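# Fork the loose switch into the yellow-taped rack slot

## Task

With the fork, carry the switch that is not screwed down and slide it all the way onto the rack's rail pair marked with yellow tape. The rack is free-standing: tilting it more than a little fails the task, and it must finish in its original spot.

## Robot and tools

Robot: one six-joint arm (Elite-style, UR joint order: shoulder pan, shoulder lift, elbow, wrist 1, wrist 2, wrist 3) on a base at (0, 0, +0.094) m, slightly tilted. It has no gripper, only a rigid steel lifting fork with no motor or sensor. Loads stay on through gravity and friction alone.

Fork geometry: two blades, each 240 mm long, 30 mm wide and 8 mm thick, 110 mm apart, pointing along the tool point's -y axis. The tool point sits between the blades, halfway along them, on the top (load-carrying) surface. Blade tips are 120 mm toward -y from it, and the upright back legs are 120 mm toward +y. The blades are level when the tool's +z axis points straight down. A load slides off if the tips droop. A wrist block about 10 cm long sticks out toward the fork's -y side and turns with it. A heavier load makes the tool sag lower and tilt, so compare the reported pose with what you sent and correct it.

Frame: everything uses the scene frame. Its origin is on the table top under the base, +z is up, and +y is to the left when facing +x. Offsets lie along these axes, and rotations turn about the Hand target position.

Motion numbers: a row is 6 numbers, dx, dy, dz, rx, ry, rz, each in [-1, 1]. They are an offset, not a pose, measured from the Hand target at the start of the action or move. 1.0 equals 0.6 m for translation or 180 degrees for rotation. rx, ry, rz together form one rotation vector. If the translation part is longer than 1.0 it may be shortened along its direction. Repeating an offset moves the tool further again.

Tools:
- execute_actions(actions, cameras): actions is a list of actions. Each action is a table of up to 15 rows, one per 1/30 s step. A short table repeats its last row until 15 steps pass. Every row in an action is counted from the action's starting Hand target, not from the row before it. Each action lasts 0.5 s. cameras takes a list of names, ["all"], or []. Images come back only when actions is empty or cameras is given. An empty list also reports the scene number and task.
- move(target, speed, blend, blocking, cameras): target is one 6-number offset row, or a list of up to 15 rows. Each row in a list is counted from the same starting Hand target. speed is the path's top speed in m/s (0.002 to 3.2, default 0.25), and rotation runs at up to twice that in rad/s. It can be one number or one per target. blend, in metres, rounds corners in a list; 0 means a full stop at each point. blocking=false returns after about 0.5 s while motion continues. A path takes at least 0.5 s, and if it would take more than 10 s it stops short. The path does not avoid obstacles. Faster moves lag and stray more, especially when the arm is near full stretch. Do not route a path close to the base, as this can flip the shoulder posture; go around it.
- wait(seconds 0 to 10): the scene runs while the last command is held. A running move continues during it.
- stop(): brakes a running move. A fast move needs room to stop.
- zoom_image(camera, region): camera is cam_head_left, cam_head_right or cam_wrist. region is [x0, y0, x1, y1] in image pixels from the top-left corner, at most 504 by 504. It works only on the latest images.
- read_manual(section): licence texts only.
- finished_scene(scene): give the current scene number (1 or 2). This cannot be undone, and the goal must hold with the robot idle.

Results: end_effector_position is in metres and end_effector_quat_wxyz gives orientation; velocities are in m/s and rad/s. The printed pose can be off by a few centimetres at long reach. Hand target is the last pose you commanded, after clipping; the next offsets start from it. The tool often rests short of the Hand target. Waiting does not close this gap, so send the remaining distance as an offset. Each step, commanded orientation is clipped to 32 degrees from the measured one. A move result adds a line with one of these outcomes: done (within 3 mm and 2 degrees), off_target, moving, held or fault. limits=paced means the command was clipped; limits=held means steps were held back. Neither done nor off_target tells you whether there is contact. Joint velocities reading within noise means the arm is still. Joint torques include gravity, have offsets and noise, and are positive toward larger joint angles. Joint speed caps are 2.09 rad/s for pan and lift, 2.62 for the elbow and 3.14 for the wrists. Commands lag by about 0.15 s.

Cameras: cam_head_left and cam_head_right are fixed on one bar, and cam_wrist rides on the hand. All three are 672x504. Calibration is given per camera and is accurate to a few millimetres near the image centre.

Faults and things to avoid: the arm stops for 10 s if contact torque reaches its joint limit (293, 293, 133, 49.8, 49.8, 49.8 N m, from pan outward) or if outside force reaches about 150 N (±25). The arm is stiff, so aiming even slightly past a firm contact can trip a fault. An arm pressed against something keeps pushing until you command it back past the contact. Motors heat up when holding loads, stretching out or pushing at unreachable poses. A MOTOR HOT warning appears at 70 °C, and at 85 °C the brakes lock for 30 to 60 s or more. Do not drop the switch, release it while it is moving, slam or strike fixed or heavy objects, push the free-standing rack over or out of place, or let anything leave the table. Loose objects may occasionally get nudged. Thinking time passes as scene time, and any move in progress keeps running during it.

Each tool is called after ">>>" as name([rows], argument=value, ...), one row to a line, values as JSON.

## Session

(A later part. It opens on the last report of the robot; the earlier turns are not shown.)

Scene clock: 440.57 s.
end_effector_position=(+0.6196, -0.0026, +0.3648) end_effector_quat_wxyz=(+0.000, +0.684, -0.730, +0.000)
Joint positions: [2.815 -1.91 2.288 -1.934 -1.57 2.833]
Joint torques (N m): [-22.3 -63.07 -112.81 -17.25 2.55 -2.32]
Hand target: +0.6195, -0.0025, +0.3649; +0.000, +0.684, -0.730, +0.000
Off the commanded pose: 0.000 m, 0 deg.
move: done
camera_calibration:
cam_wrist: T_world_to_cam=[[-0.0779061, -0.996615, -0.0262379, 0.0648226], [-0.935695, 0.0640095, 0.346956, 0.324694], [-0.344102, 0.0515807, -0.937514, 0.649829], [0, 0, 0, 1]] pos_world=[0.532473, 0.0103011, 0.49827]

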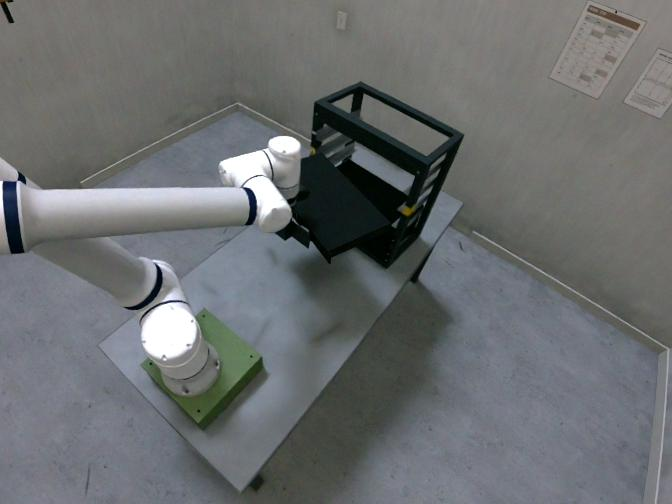

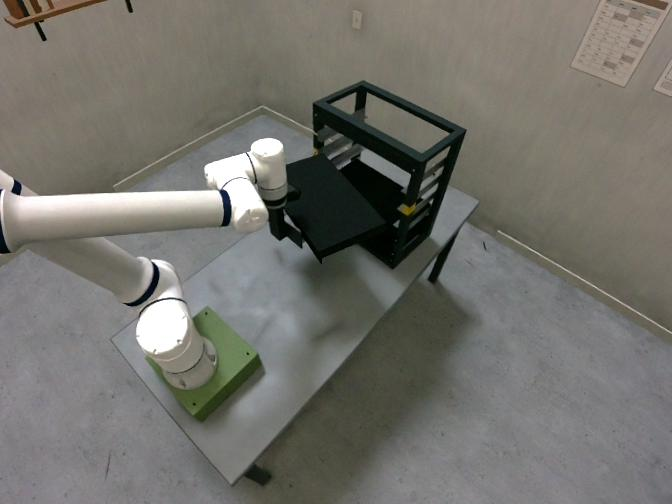

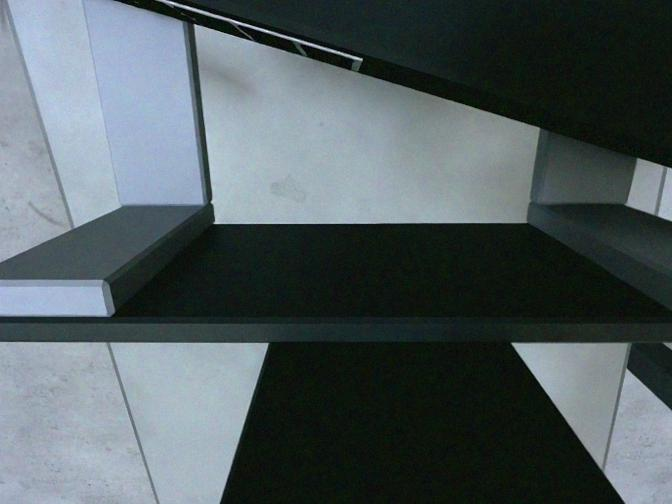

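>>> move(target=[0, -0.0117, 0, 0, 0, 0.0883], speed=0.1, cameras=["cam_head_left", "cam_head_right", "cam_wrist"])

>>> zoom_image(camera="cam_head_left", region=[275, 95, 445, 265])

>>> zoom_image(camera="cam_head_right", region=[275, 95, 445, 265])

Scene clock: 545.07 s.
end_effector_position=(+0.6195, -0.0095, +0.3649) end_effector_quat_wxyz=(+0.000, +0.778, -0.628, +0.000)
Joint positions: [2.719 -1.899 2.282 -1.939 -1.571 2.461]
Joint torques (N m): [-22.66 -33.82 -135.36 -20.51 7.27 -2.31]
Hand target: +0.6195, -0.0095, +0.3649; +0.000, +0.778, -0.628, +0.000
Off the commanded pose: 0.000 m, 0 deg.
move: done
camera_calibration:
cam_wrist: T_world_to_cam=[[0.197761, -0.979896, -0.0263561, -0.112698], [-0.917488, -0.194498, 0.346968, 0.311197], [-0.345118, -0.0444352, -0.937507, 0.649826], [0, 0, 0, 1]] pos_world=[0.532074, -0.02103, 0.49827]

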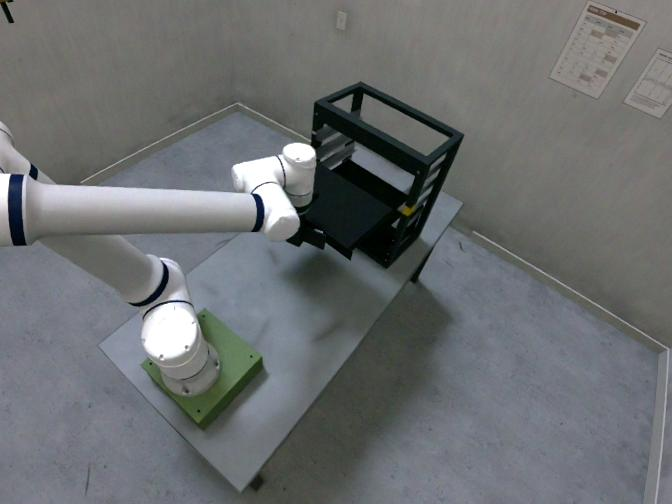

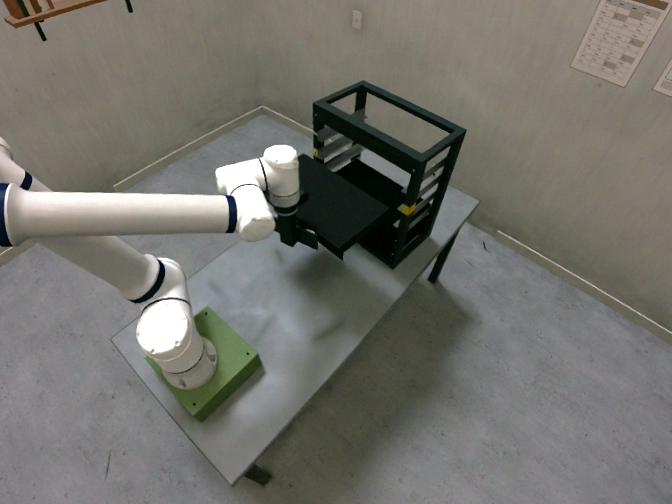

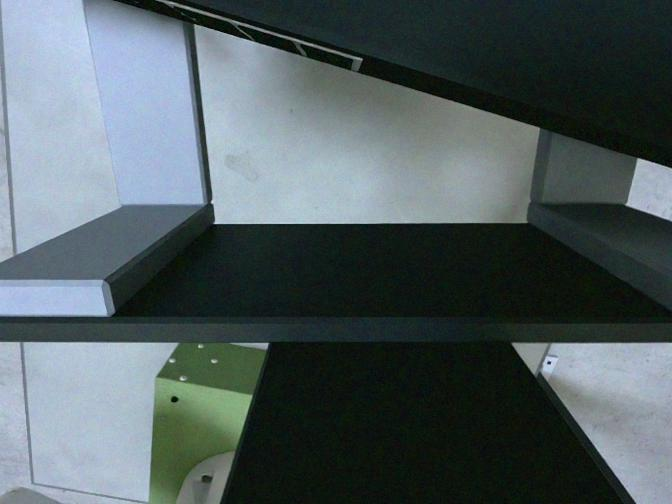

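Scaled by 2.965.

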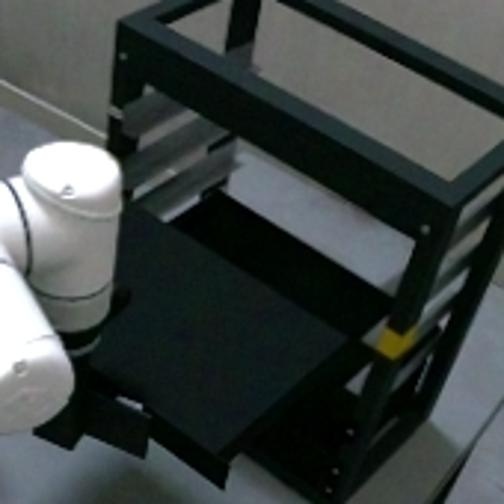

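Scaled by 2.965.

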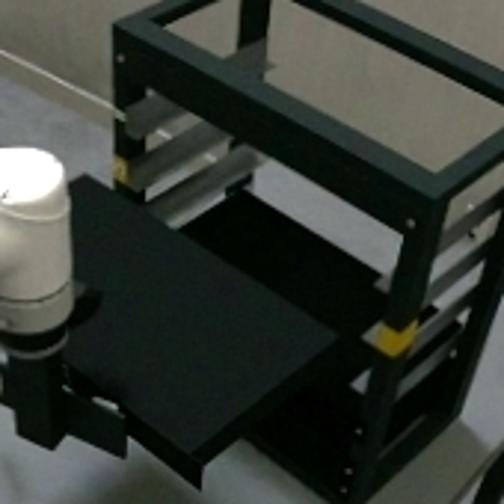

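>>> zoom_image(camera="cam_head_right", region=[295, 145, 345, 185])

>>> zoom_image(camera="cam_head_right", region=[365, 185, 415, 225])

>>> zoom_image(camera="cam_head_right", region=[320, 225, 370, 265])

>>> zoom_image(camera="cam_head_left", region=[365, 185, 415, 225])

>>> zoom_image(camera="cam_head_left", region=[325, 225, 375, 265])

>>> zoom_image(camera="cam_head_left", region=[300, 140, 350, 180])

Scaled by 10.080.

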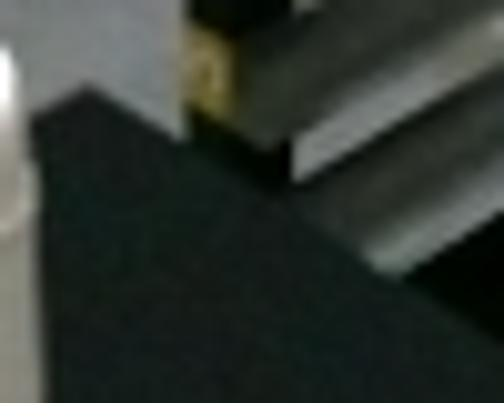

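Scaled by 10.080.

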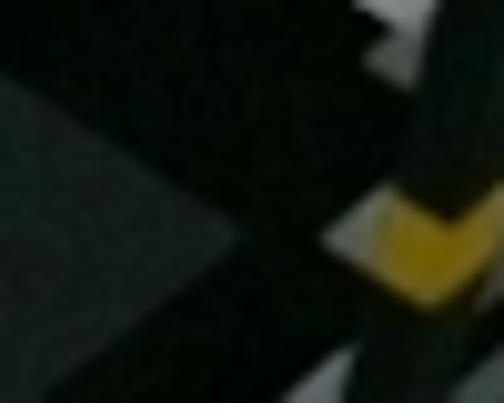

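Scaled by 10.080.

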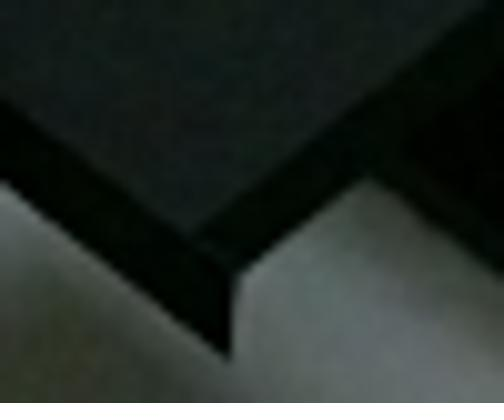

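Scaled by 10.080.

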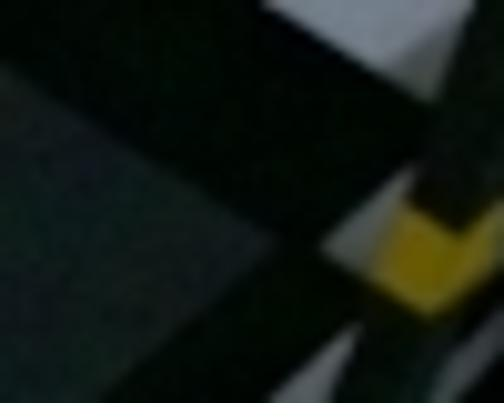

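Scaled by 10.080.

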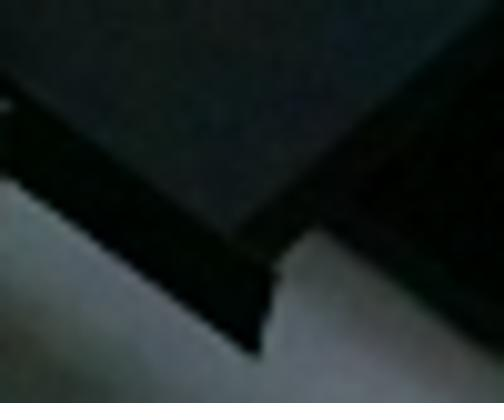

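Scaled by 10.080.

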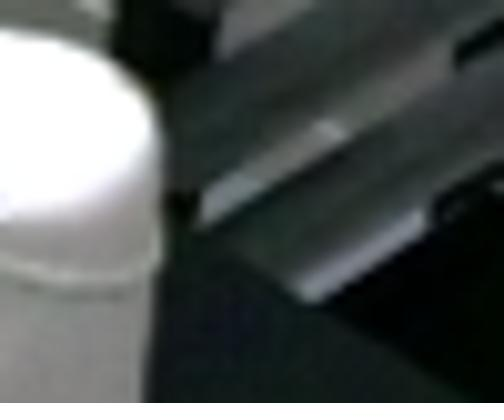

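>>> move(target=[0.0998, -0.0176, 0, 0, 0, 0], speed=0.1, cameras=["cam_head_left", "cam_head_right"])

>>> zoom_image(camera="cam_head_right", region=[375, 175, 425, 225])

>>> zoom_image(camera="cam_head_left", region=[375, 175, 425, 225])

>>> zoom_image(camera="cam_head_right", region=[295, 130, 345, 180])

>>> zoom_image(camera="cam_head_left", region=[295, 130, 345, 180])

Scene clock: 560.27 s.
end_effector_position=(+0.6792, -0.0201, +0.3649) end_effector_quat_wxyz=(+0.000, +0.778, -0.628, +0.000)
Joint positions: [2.754 -1.775 2.198 -1.978 -1.571 2.495]
Joint torques (N m): [9.26 -46.26 -134.44 -20.44 4 3.24]
Hand target: +0.6793, -0.0201, +0.3649; +0.000, +0.778, -0.628, +0.000
Off the commanded pose: 0.000 m, 0 deg.
move: done
Images, in order (width x height): cam_head_left 672x504, cam_head_right 672x504.

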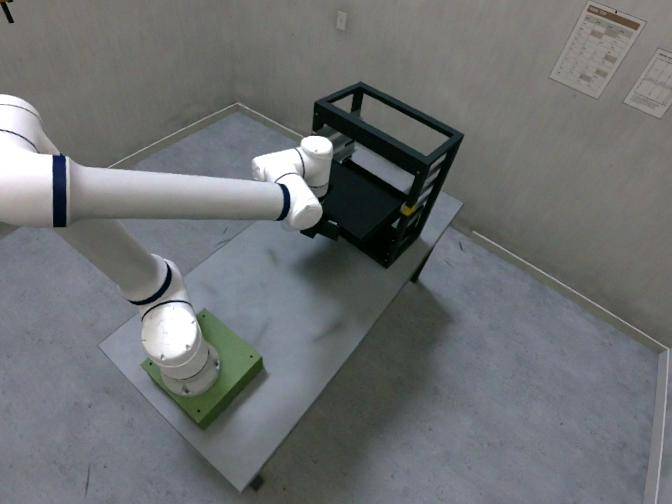

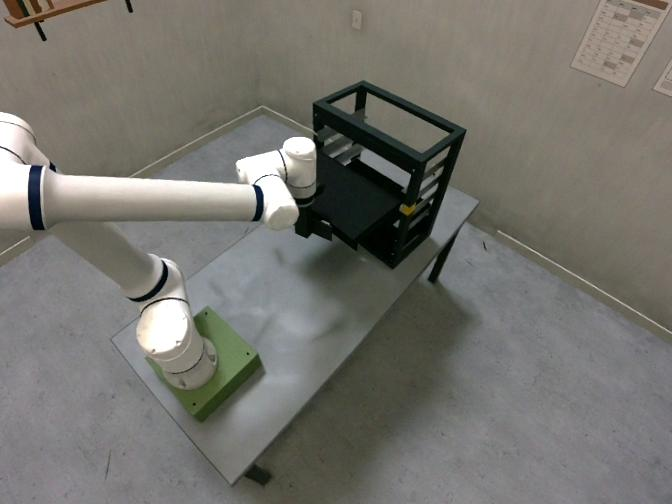

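Scaled by 10.080.

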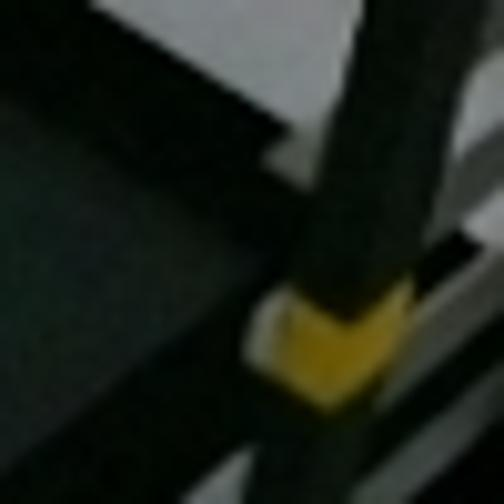

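Scaled by 10.080.

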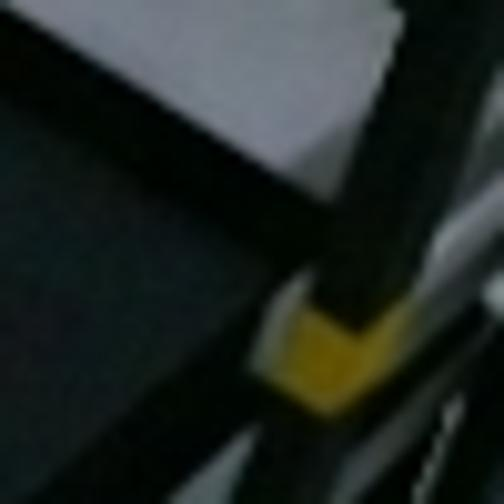

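Scaled by 10.080.

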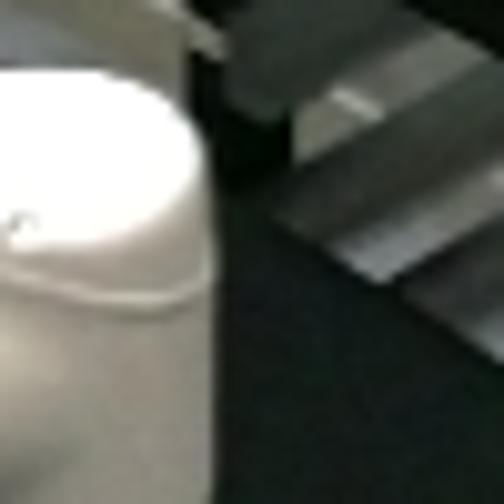

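Scaled by 10.080.

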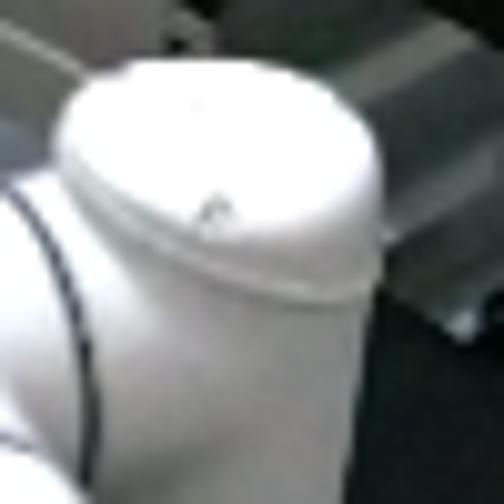

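>>> move(target=[0.0499, -0.0034, 0, 0, 0, 0], speed=0.06, cameras=["cam_head_left", "cam_head_right", "cam_wrist"])

>>> zoom_image(camera="cam_head_right", region=[375, 175, 425, 225])

>>> zoom_image(camera="cam_head_left", region=[275, 95, 445, 265])

>>> zoom_image(camera="cam_head_right", region=[275, 95, 445, 265])

Scene clock: 568.27 s.
end_effector_position=(+0.7091, -0.0221, +0.3649) end_effector_quat_wxyz=(+0.000, +0.778, -0.628, +0.000)
Joint positions: [2.773 -1.718 2.153 -1.991 -1.57 2.515]
Joint torques (N m): [8.94 -54.34 -133.76 -20.73 5.83 3.3]
Hand target: +0.7093, -0.0221, +0.3649; +0.000, +0.778, -0.628, +0.000
Off the commanded pose: 0.000 m, 0 deg.
move: done
camera_calibration:
cam_wrist: T_world_to_cam=[[0.197983, -0.979852, -0.0263117, -0.142942], [-0.917473, -0.194694, 0.346897, 0.391065], [-0.345031, -0.0445395, -0.937534, 0.680179], [0, 0, 0, 1]] pos_world=[0.621774, -0.0336295, 0.49827]

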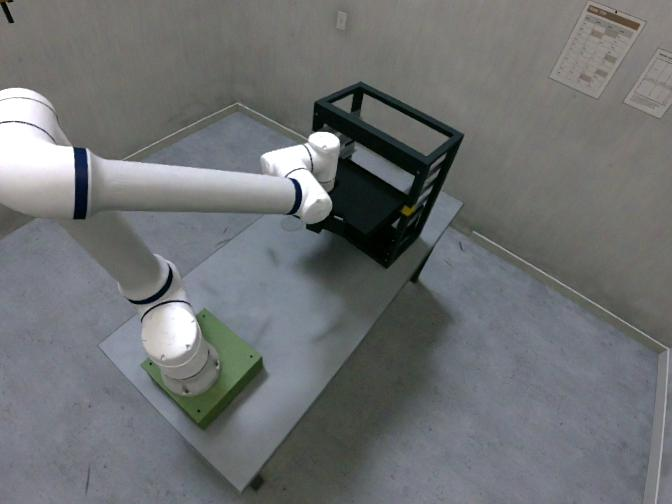

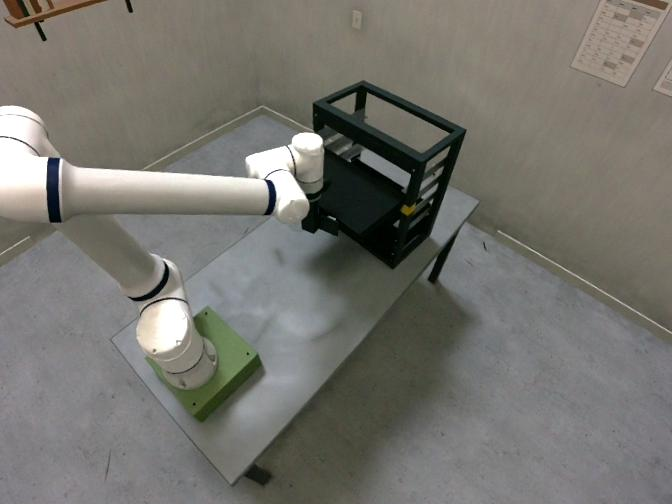

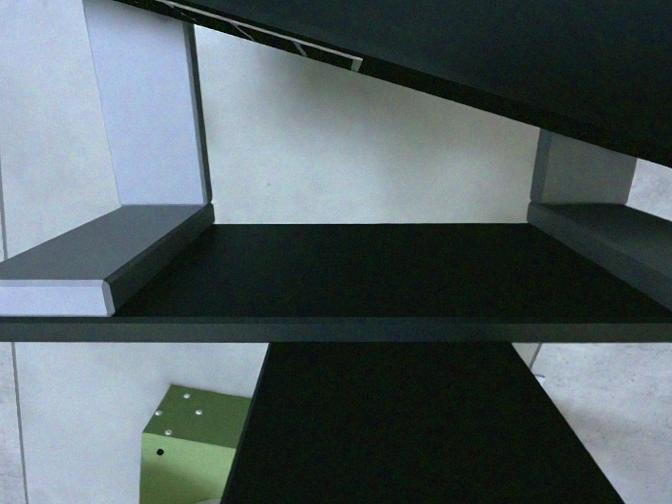

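Scaled by 10.080.

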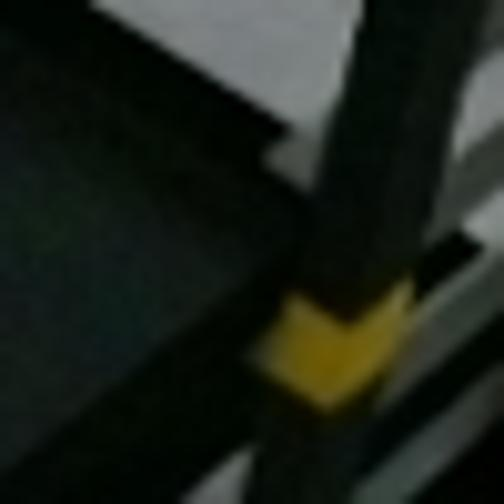

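Scaled by 2.965.

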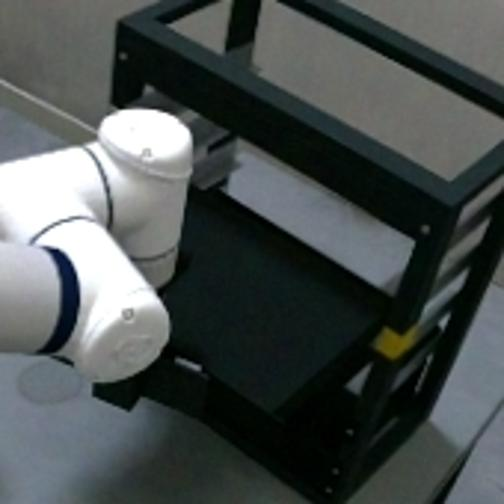

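Scaled by 2.965.

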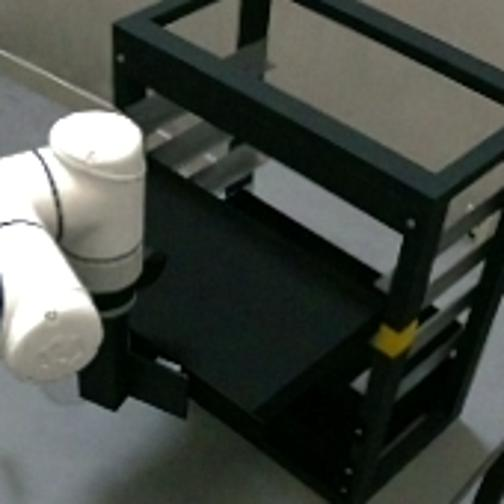

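>>> move(target=[0.0998, -0.0068, 0, 0, 0, 0], speed=0.08, cameras=["cam_head_left", "cam_head_right", "cam_wrist"])

>>> zoom_image(camera="cam_head_right", region=[305, 95, 445, 235])

Scene clock: 582.67 s.
end_effector_position=(+0.7690, -0.0262, +0.3649) end_effector_quat_wxyz=(+0.000, +0.778, -0.628, +0.000)
Joint positions: [2.807 -1.61 2.059 -2.005 -1.57 2.548]
Joint torques (N m): [13 -68.89 -133.5 -21.14 4.37 2.52]
Hand target: +0.7692, -0.0262, +0.3649; +0.000, +0.778, -0.628, +0.000
Off the commanded pose: 0.000 m, 0 deg.
move: done
camera_calibration:
cam_wrist: T_world_to_cam=[[0.19795, -0.979856, -0.0264039, -0.158751], [-0.917479, -0.194696, 0.346879, 0.445237], [-0.345032, -0.0444397, -0.937538, 0.70067], [0, 0, 0, 1]] pos_world=[0.681674, -0.0377297, 0.49827]

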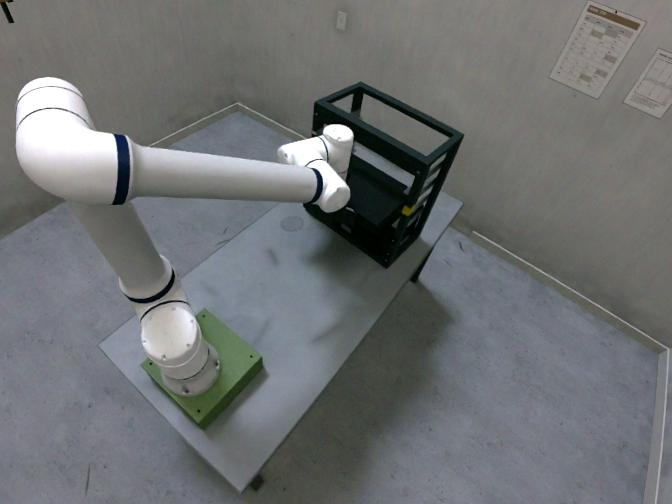

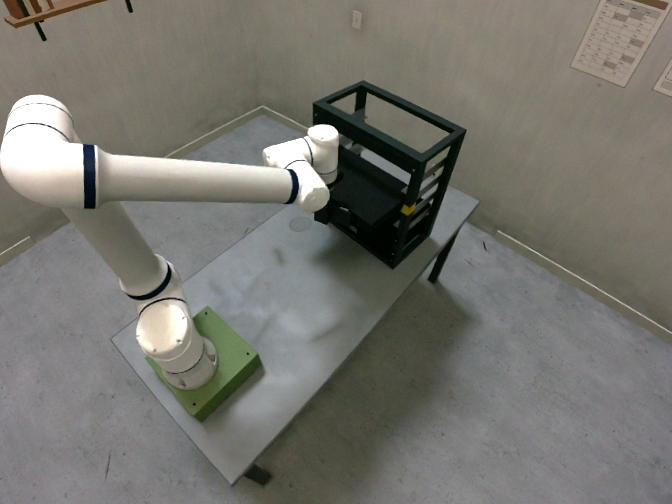

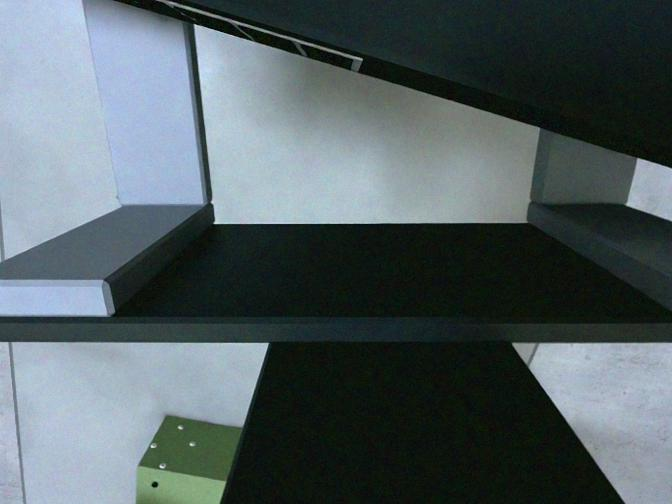

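Scaled by 3.600.

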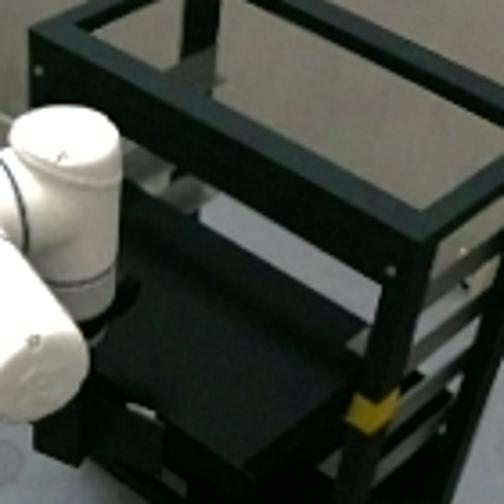

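>>> move(target=[0.1, -0.0068, 0, 0, 0, 0], speed=0.08, cameras=["cam_head_right", "cam_wrist"])

>>> zoom_image(camera="cam_head_right", region=[305, 95, 445, 235])

Scene clock: 586.57 s.
end_effector_position=(+0.8290, -0.0303, +0.3649) end_effector_quat_wxyz=(+0.000, +0.778, -0.628, +0.000)
Joint positions: [2.835 -1.509 1.957 -2.005 -1.569 2.576]
Joint torques (N m): [17.45 -82.09 -135.03 -16.54 5.79 1.87]
Hand target: +0.8292, -0.0303, +0.3649; +0.000, +0.778, -0.628, +0.000
Off the commanded pose: 0.000 m, 0 deg.
move: done
camera_calibration:
cam_wrist: T_world_to_cam=[[0.197983, -0.979852, -0.0263117, -0.174696], [-0.917473, -0.194694, 0.346897, 0.499382], [-0.345031, -0.0445395, -0.937534, 0.721148], [0, 0, 0, 1]] pos_world=[0.741574, -0.0418295, 0.49827]
Images, in order (width x height): cam_head_right 672x504, cam_wrist 672x504.

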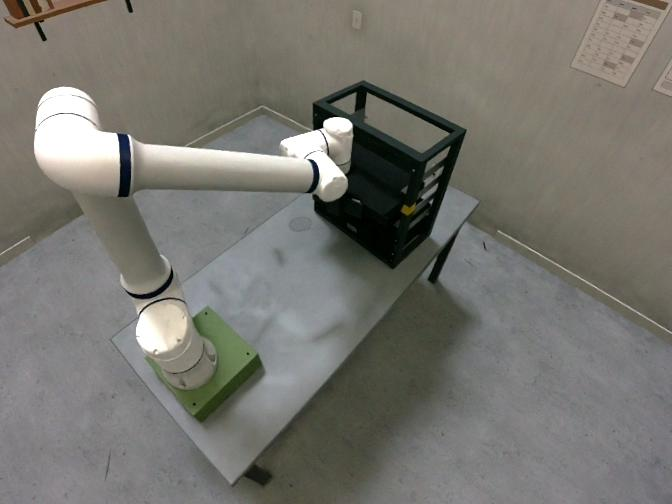

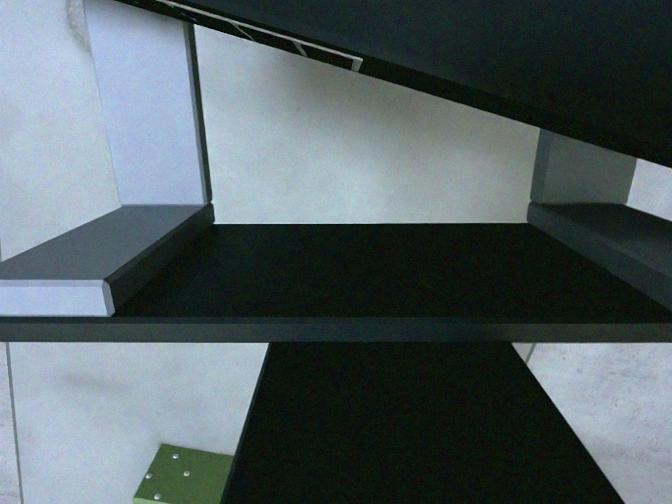

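Scaled by 3.600.

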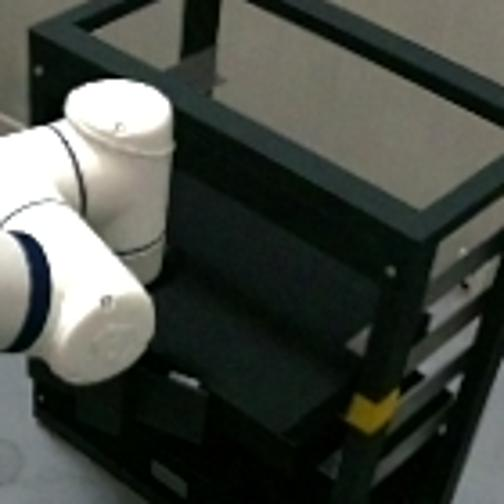

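>>> move(target=[0.0833, -0.0057, 0, 0, 0, 0], speed=0.08, cameras=["cam_head_left", "cam_head_right", "cam_wrist"])

>>> zoom_image(camera="cam_head_right", region=[305, 95, 445, 235])

>>> zoom_image(camera="cam_head_left", region=[305, 95, 445, 235])

Scene clock: 591.33 s.
end_effector_position=(+0.8790, -0.0337, +0.3649) end_effector_quat_wxyz=(+0.000, +0.778, -0.628, +0.000)
Joint positions: [2.854 -1.428 1.868 -1.996 -1.569 2.596]
Joint torques (N m): [17.23 -92.68 -136.06 -16.56 6.65 1.99]
Hand target: +0.8791, -0.0337, +0.3649; +0.000, +0.778, -0.628, +0.000
Off the commanded pose: 0.000 m, 0 deg.
move: done
camera_calibration:
cam_wrist: T_world_to_cam=[[0.197983, -0.979852, -0.0263117, -0.187926], [-0.917473, -0.194694, 0.346897, 0.544594], [-0.345031, -0.0445395, -0.937534, 0.738248], [0, 0, 0, 1]] pos_world=[0.791574, -0.0452295, 0.49827]

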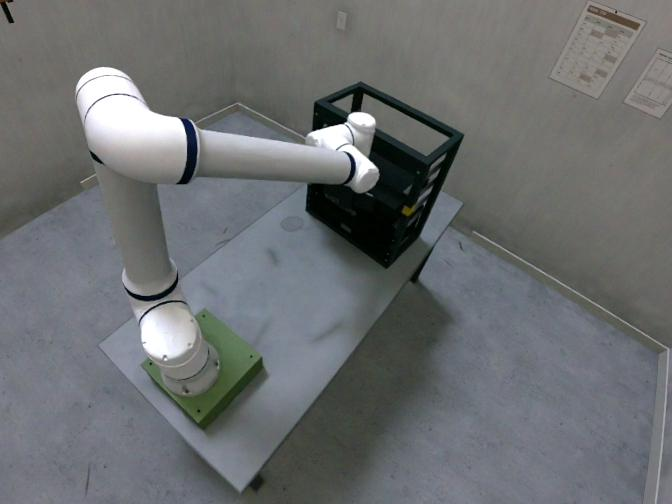

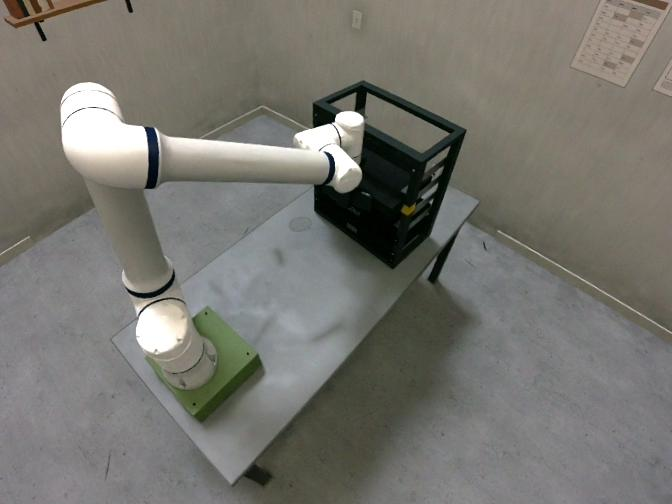

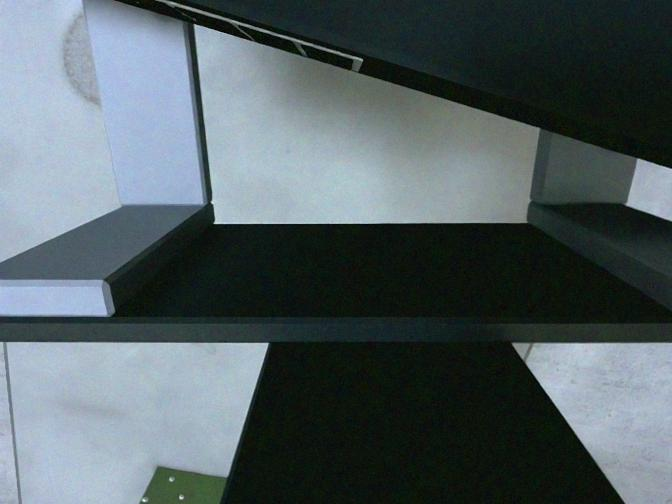

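Scaled by 3.600.

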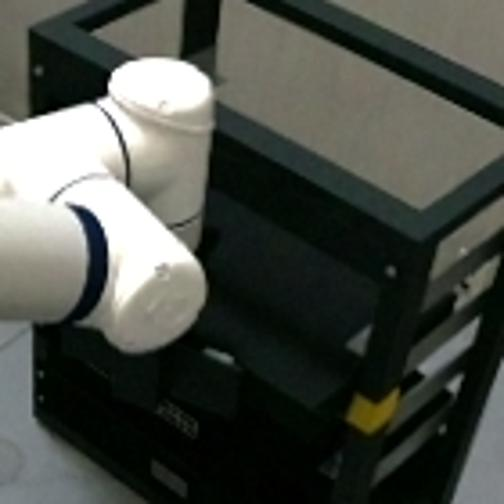

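Scaled by 3.600.

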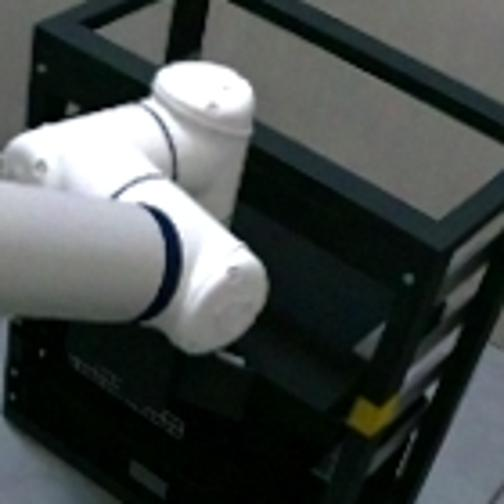

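>>> move(target=[0, 0, -0.0448, 0, 0, 0], speed=0.03, cameras=["cam_head_left", "cam_head_right", "cam_wrist"])

>>> zoom_image(camera="cam_head_right", region=[305, 95, 445, 235])

Scene clock: 596.03 s.
end_effector_position=(+0.8791, -0.0337, +0.3382) end_effector_quat_wxyz=(+0.000, +0.778, -0.628, +0.000)
Joint positions: [2.855 -1.407 1.896 -2.045 -1.569 2.596]
Joint torques (N m): [9.08 -61.37 -67.96 -9.98 -1.65 2.73]
Hand target: +0.8791, -0.0337, +0.3380; +0.000, +0.778, -0.628, +0.000
Off the commanded pose: 0.000 m, 0 deg.
move: done
camera_calibration:
cam_wrist: T_world_to_cam=[[0.197974, -0.979854, -0.0263298, -0.188653], [-0.917442, -0.194688, 0.346983, 0.553974], [-0.345119, -0.0445375, -0.937502, 0.71334], [0, 0, 0, 1]] pos_world=[0.791774, -0.0452295, 0.47157]

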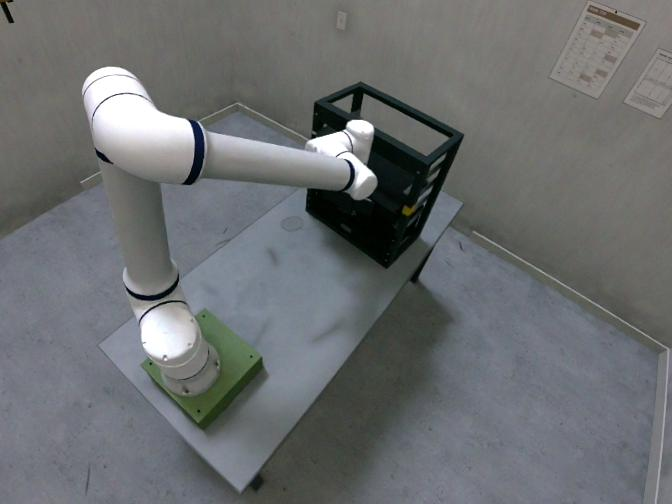

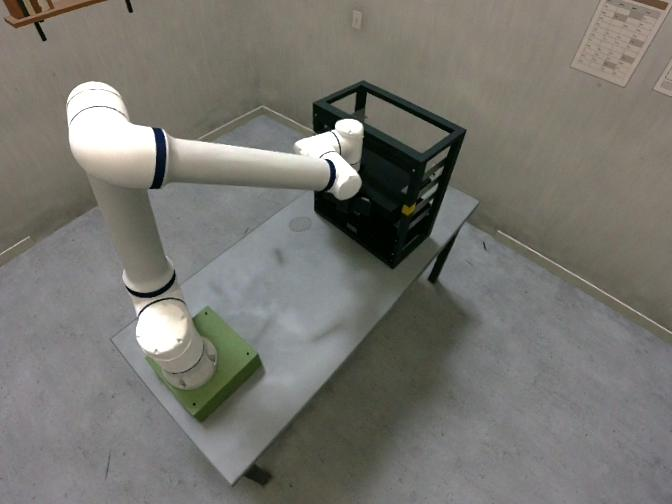

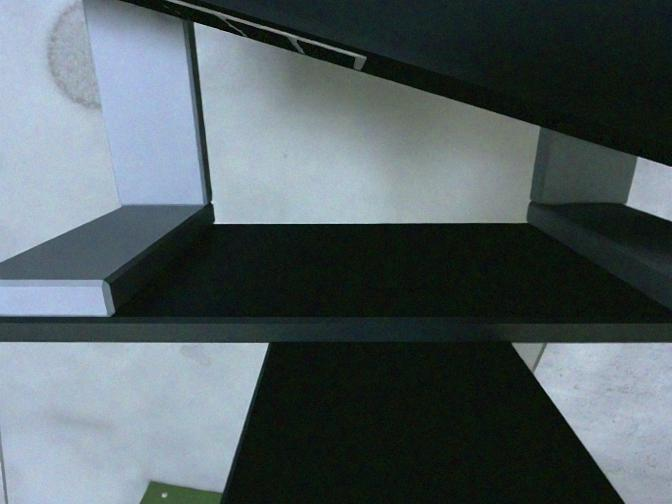

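Scaled by 3.600.

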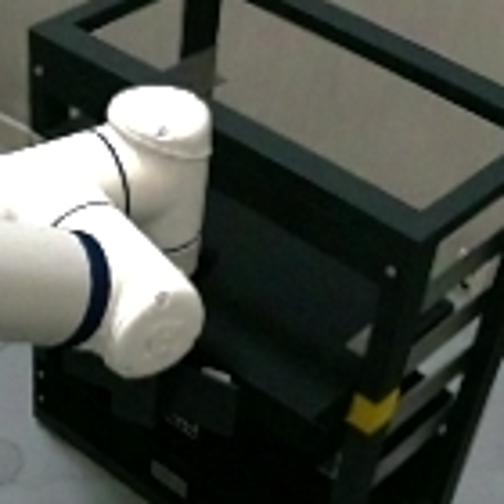

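>>> move([
  [0, 0, -0.0133, 0, 0, 0],
  [-0.0485, 0.0237, -0.0133, 0, 0, -0.0889],
], speed=0.1, cameras=["cam_head_left", "cam_head_right", "cam_wrist"])

>>> zoom_image(camera="cam_head_right", region=[305, 95, 445, 235])

>>> zoom_image(camera="cam_head_left", region=[305, 95, 445, 235])

Scene clock: 608.90 s.
end_effector_position=(+0.8501, -0.0195, +0.3300) end_effector_quat_wxyz=(+0.000, +0.683, -0.730, +0.000)
Joint positions: [2.916 -1.457 1.968 -2.068 -1.568 2.936]
Joint torques (N m): [9.82 -84.05 -68.3 -10.31 -1.55 3.52]
Hand target: +0.8500, -0.0195, +0.3300; +0.000, +0.683, -0.730, +0.000
Off the commanded pose: 0.000 m, 0 deg.
move: done
camera_calibration:
cam_wrist: T_world_to_cam=[[-0.0795528, -0.996481, -0.0263957, 0.0664494], [-0.935601, 0.0655027, 0.34693, 0.553502], [-0.343981, 0.0522952, -0.937519, 0.697205], [0, 0, 0, 1]] pos_world=[0.762968, -0.00650072, 0.46337]

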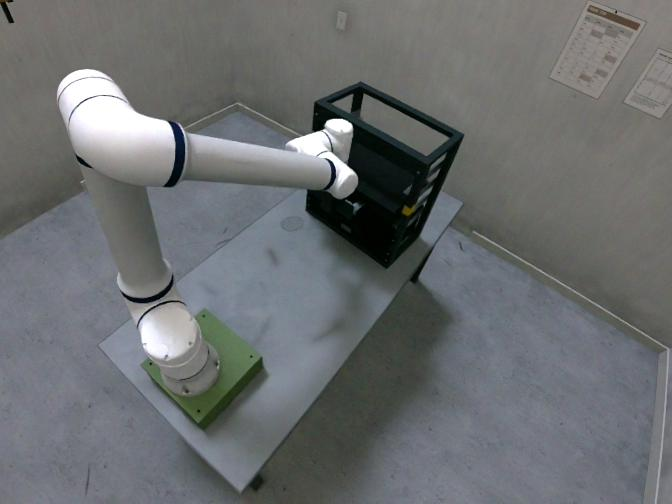

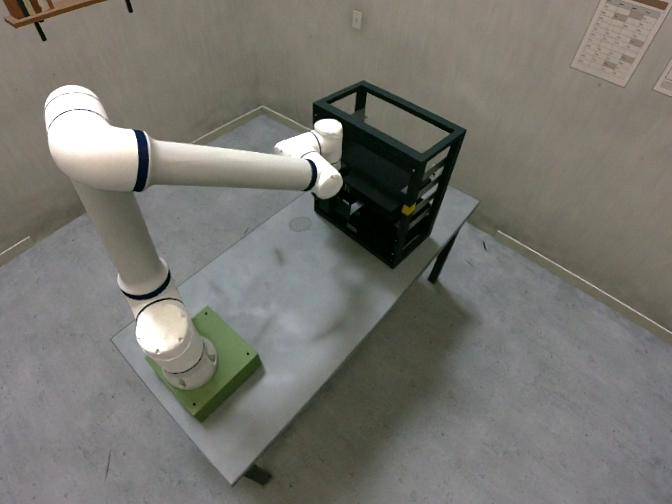

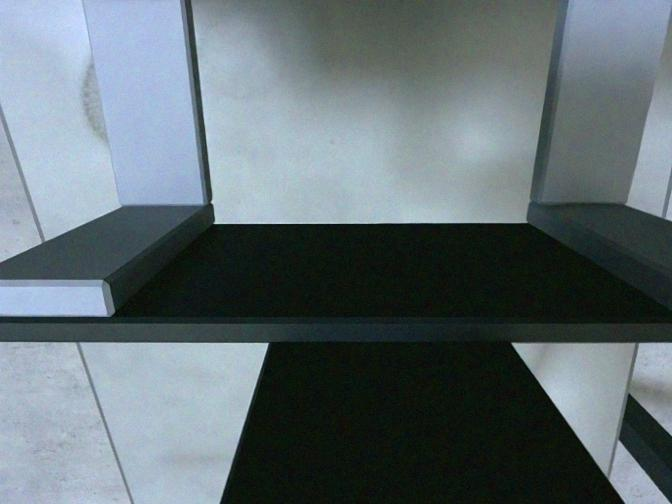

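Scaled by 3.600.

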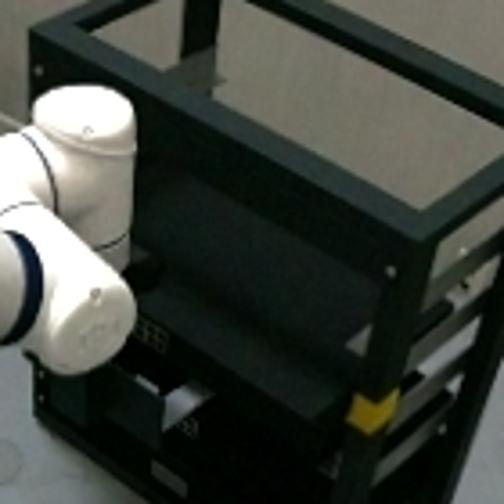

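Scaled by 3.600.

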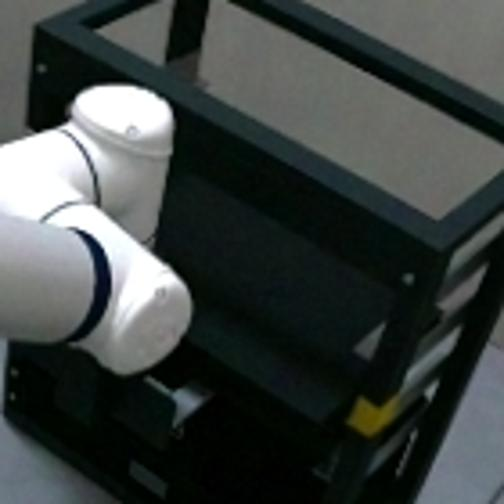

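>>> zoom_image(camera="cam_head_right", region=[365, 175, 425, 235])

>>> zoom_image(camera="cam_head_left", region=[365, 175, 425, 235])

Scaled by 8.400.

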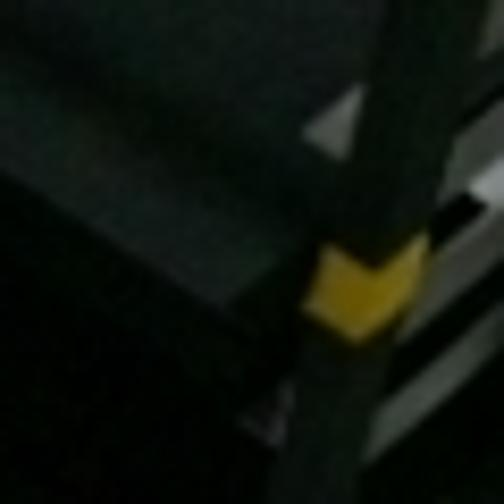

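Scaled by 8.400.

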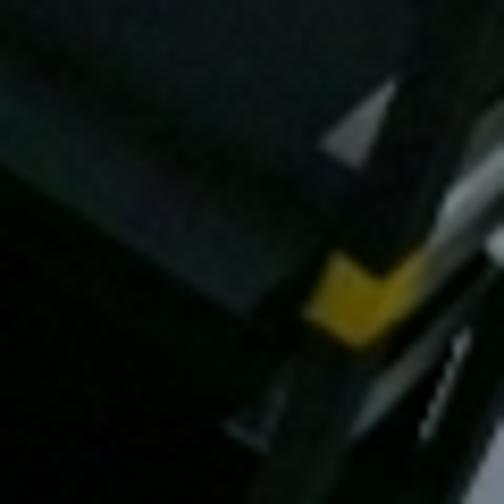

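>>> move([
  [0, 0, 0.0217, 0, 0, 0],
  [0, 0, 0.0417, 0, 0, 0],
], speed=[0.1, 0.03], cameras=["cam_wrist"])

Scene clock: 623.67 s.
end_effector_position=(+0.8500, -0.0195, +0.3547) end_effector_quat_wxyz=(+0.000, +0.683, -0.730, +0.000)
Joint positions: [2.916 -1.477 1.942 -2.021 -1.568 2.937]
Joint torques (N m): [-16.3 -117.75 -136.44 -18.67 1.95 -1.65]
Hand target: +0.8500, -0.0195, +0.3550; +0.000, +0.683, -0.730, +0.000
Off the commanded pose: 0.000 m, 0 deg.
move: done
camera_calibration:
cam_wrist: T_world_to_cam=[[-0.0798416, -0.996461, -0.0262776, 0.067256], [-0.935501, 0.0658027, 0.347142, 0.544661], [-0.344185, 0.0522991, -0.937444, 0.720446], [0, 0, 0, 1]] pos_world=[0.762868, -0.00650087, 0.48807]
Images, in order (width x height): cam_wrist 672x504.

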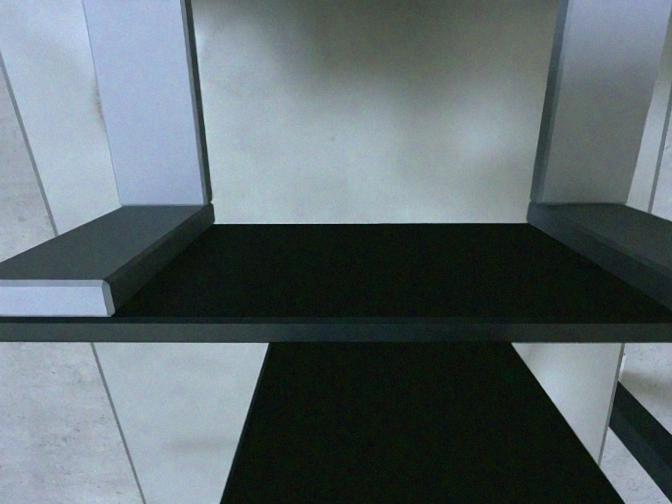

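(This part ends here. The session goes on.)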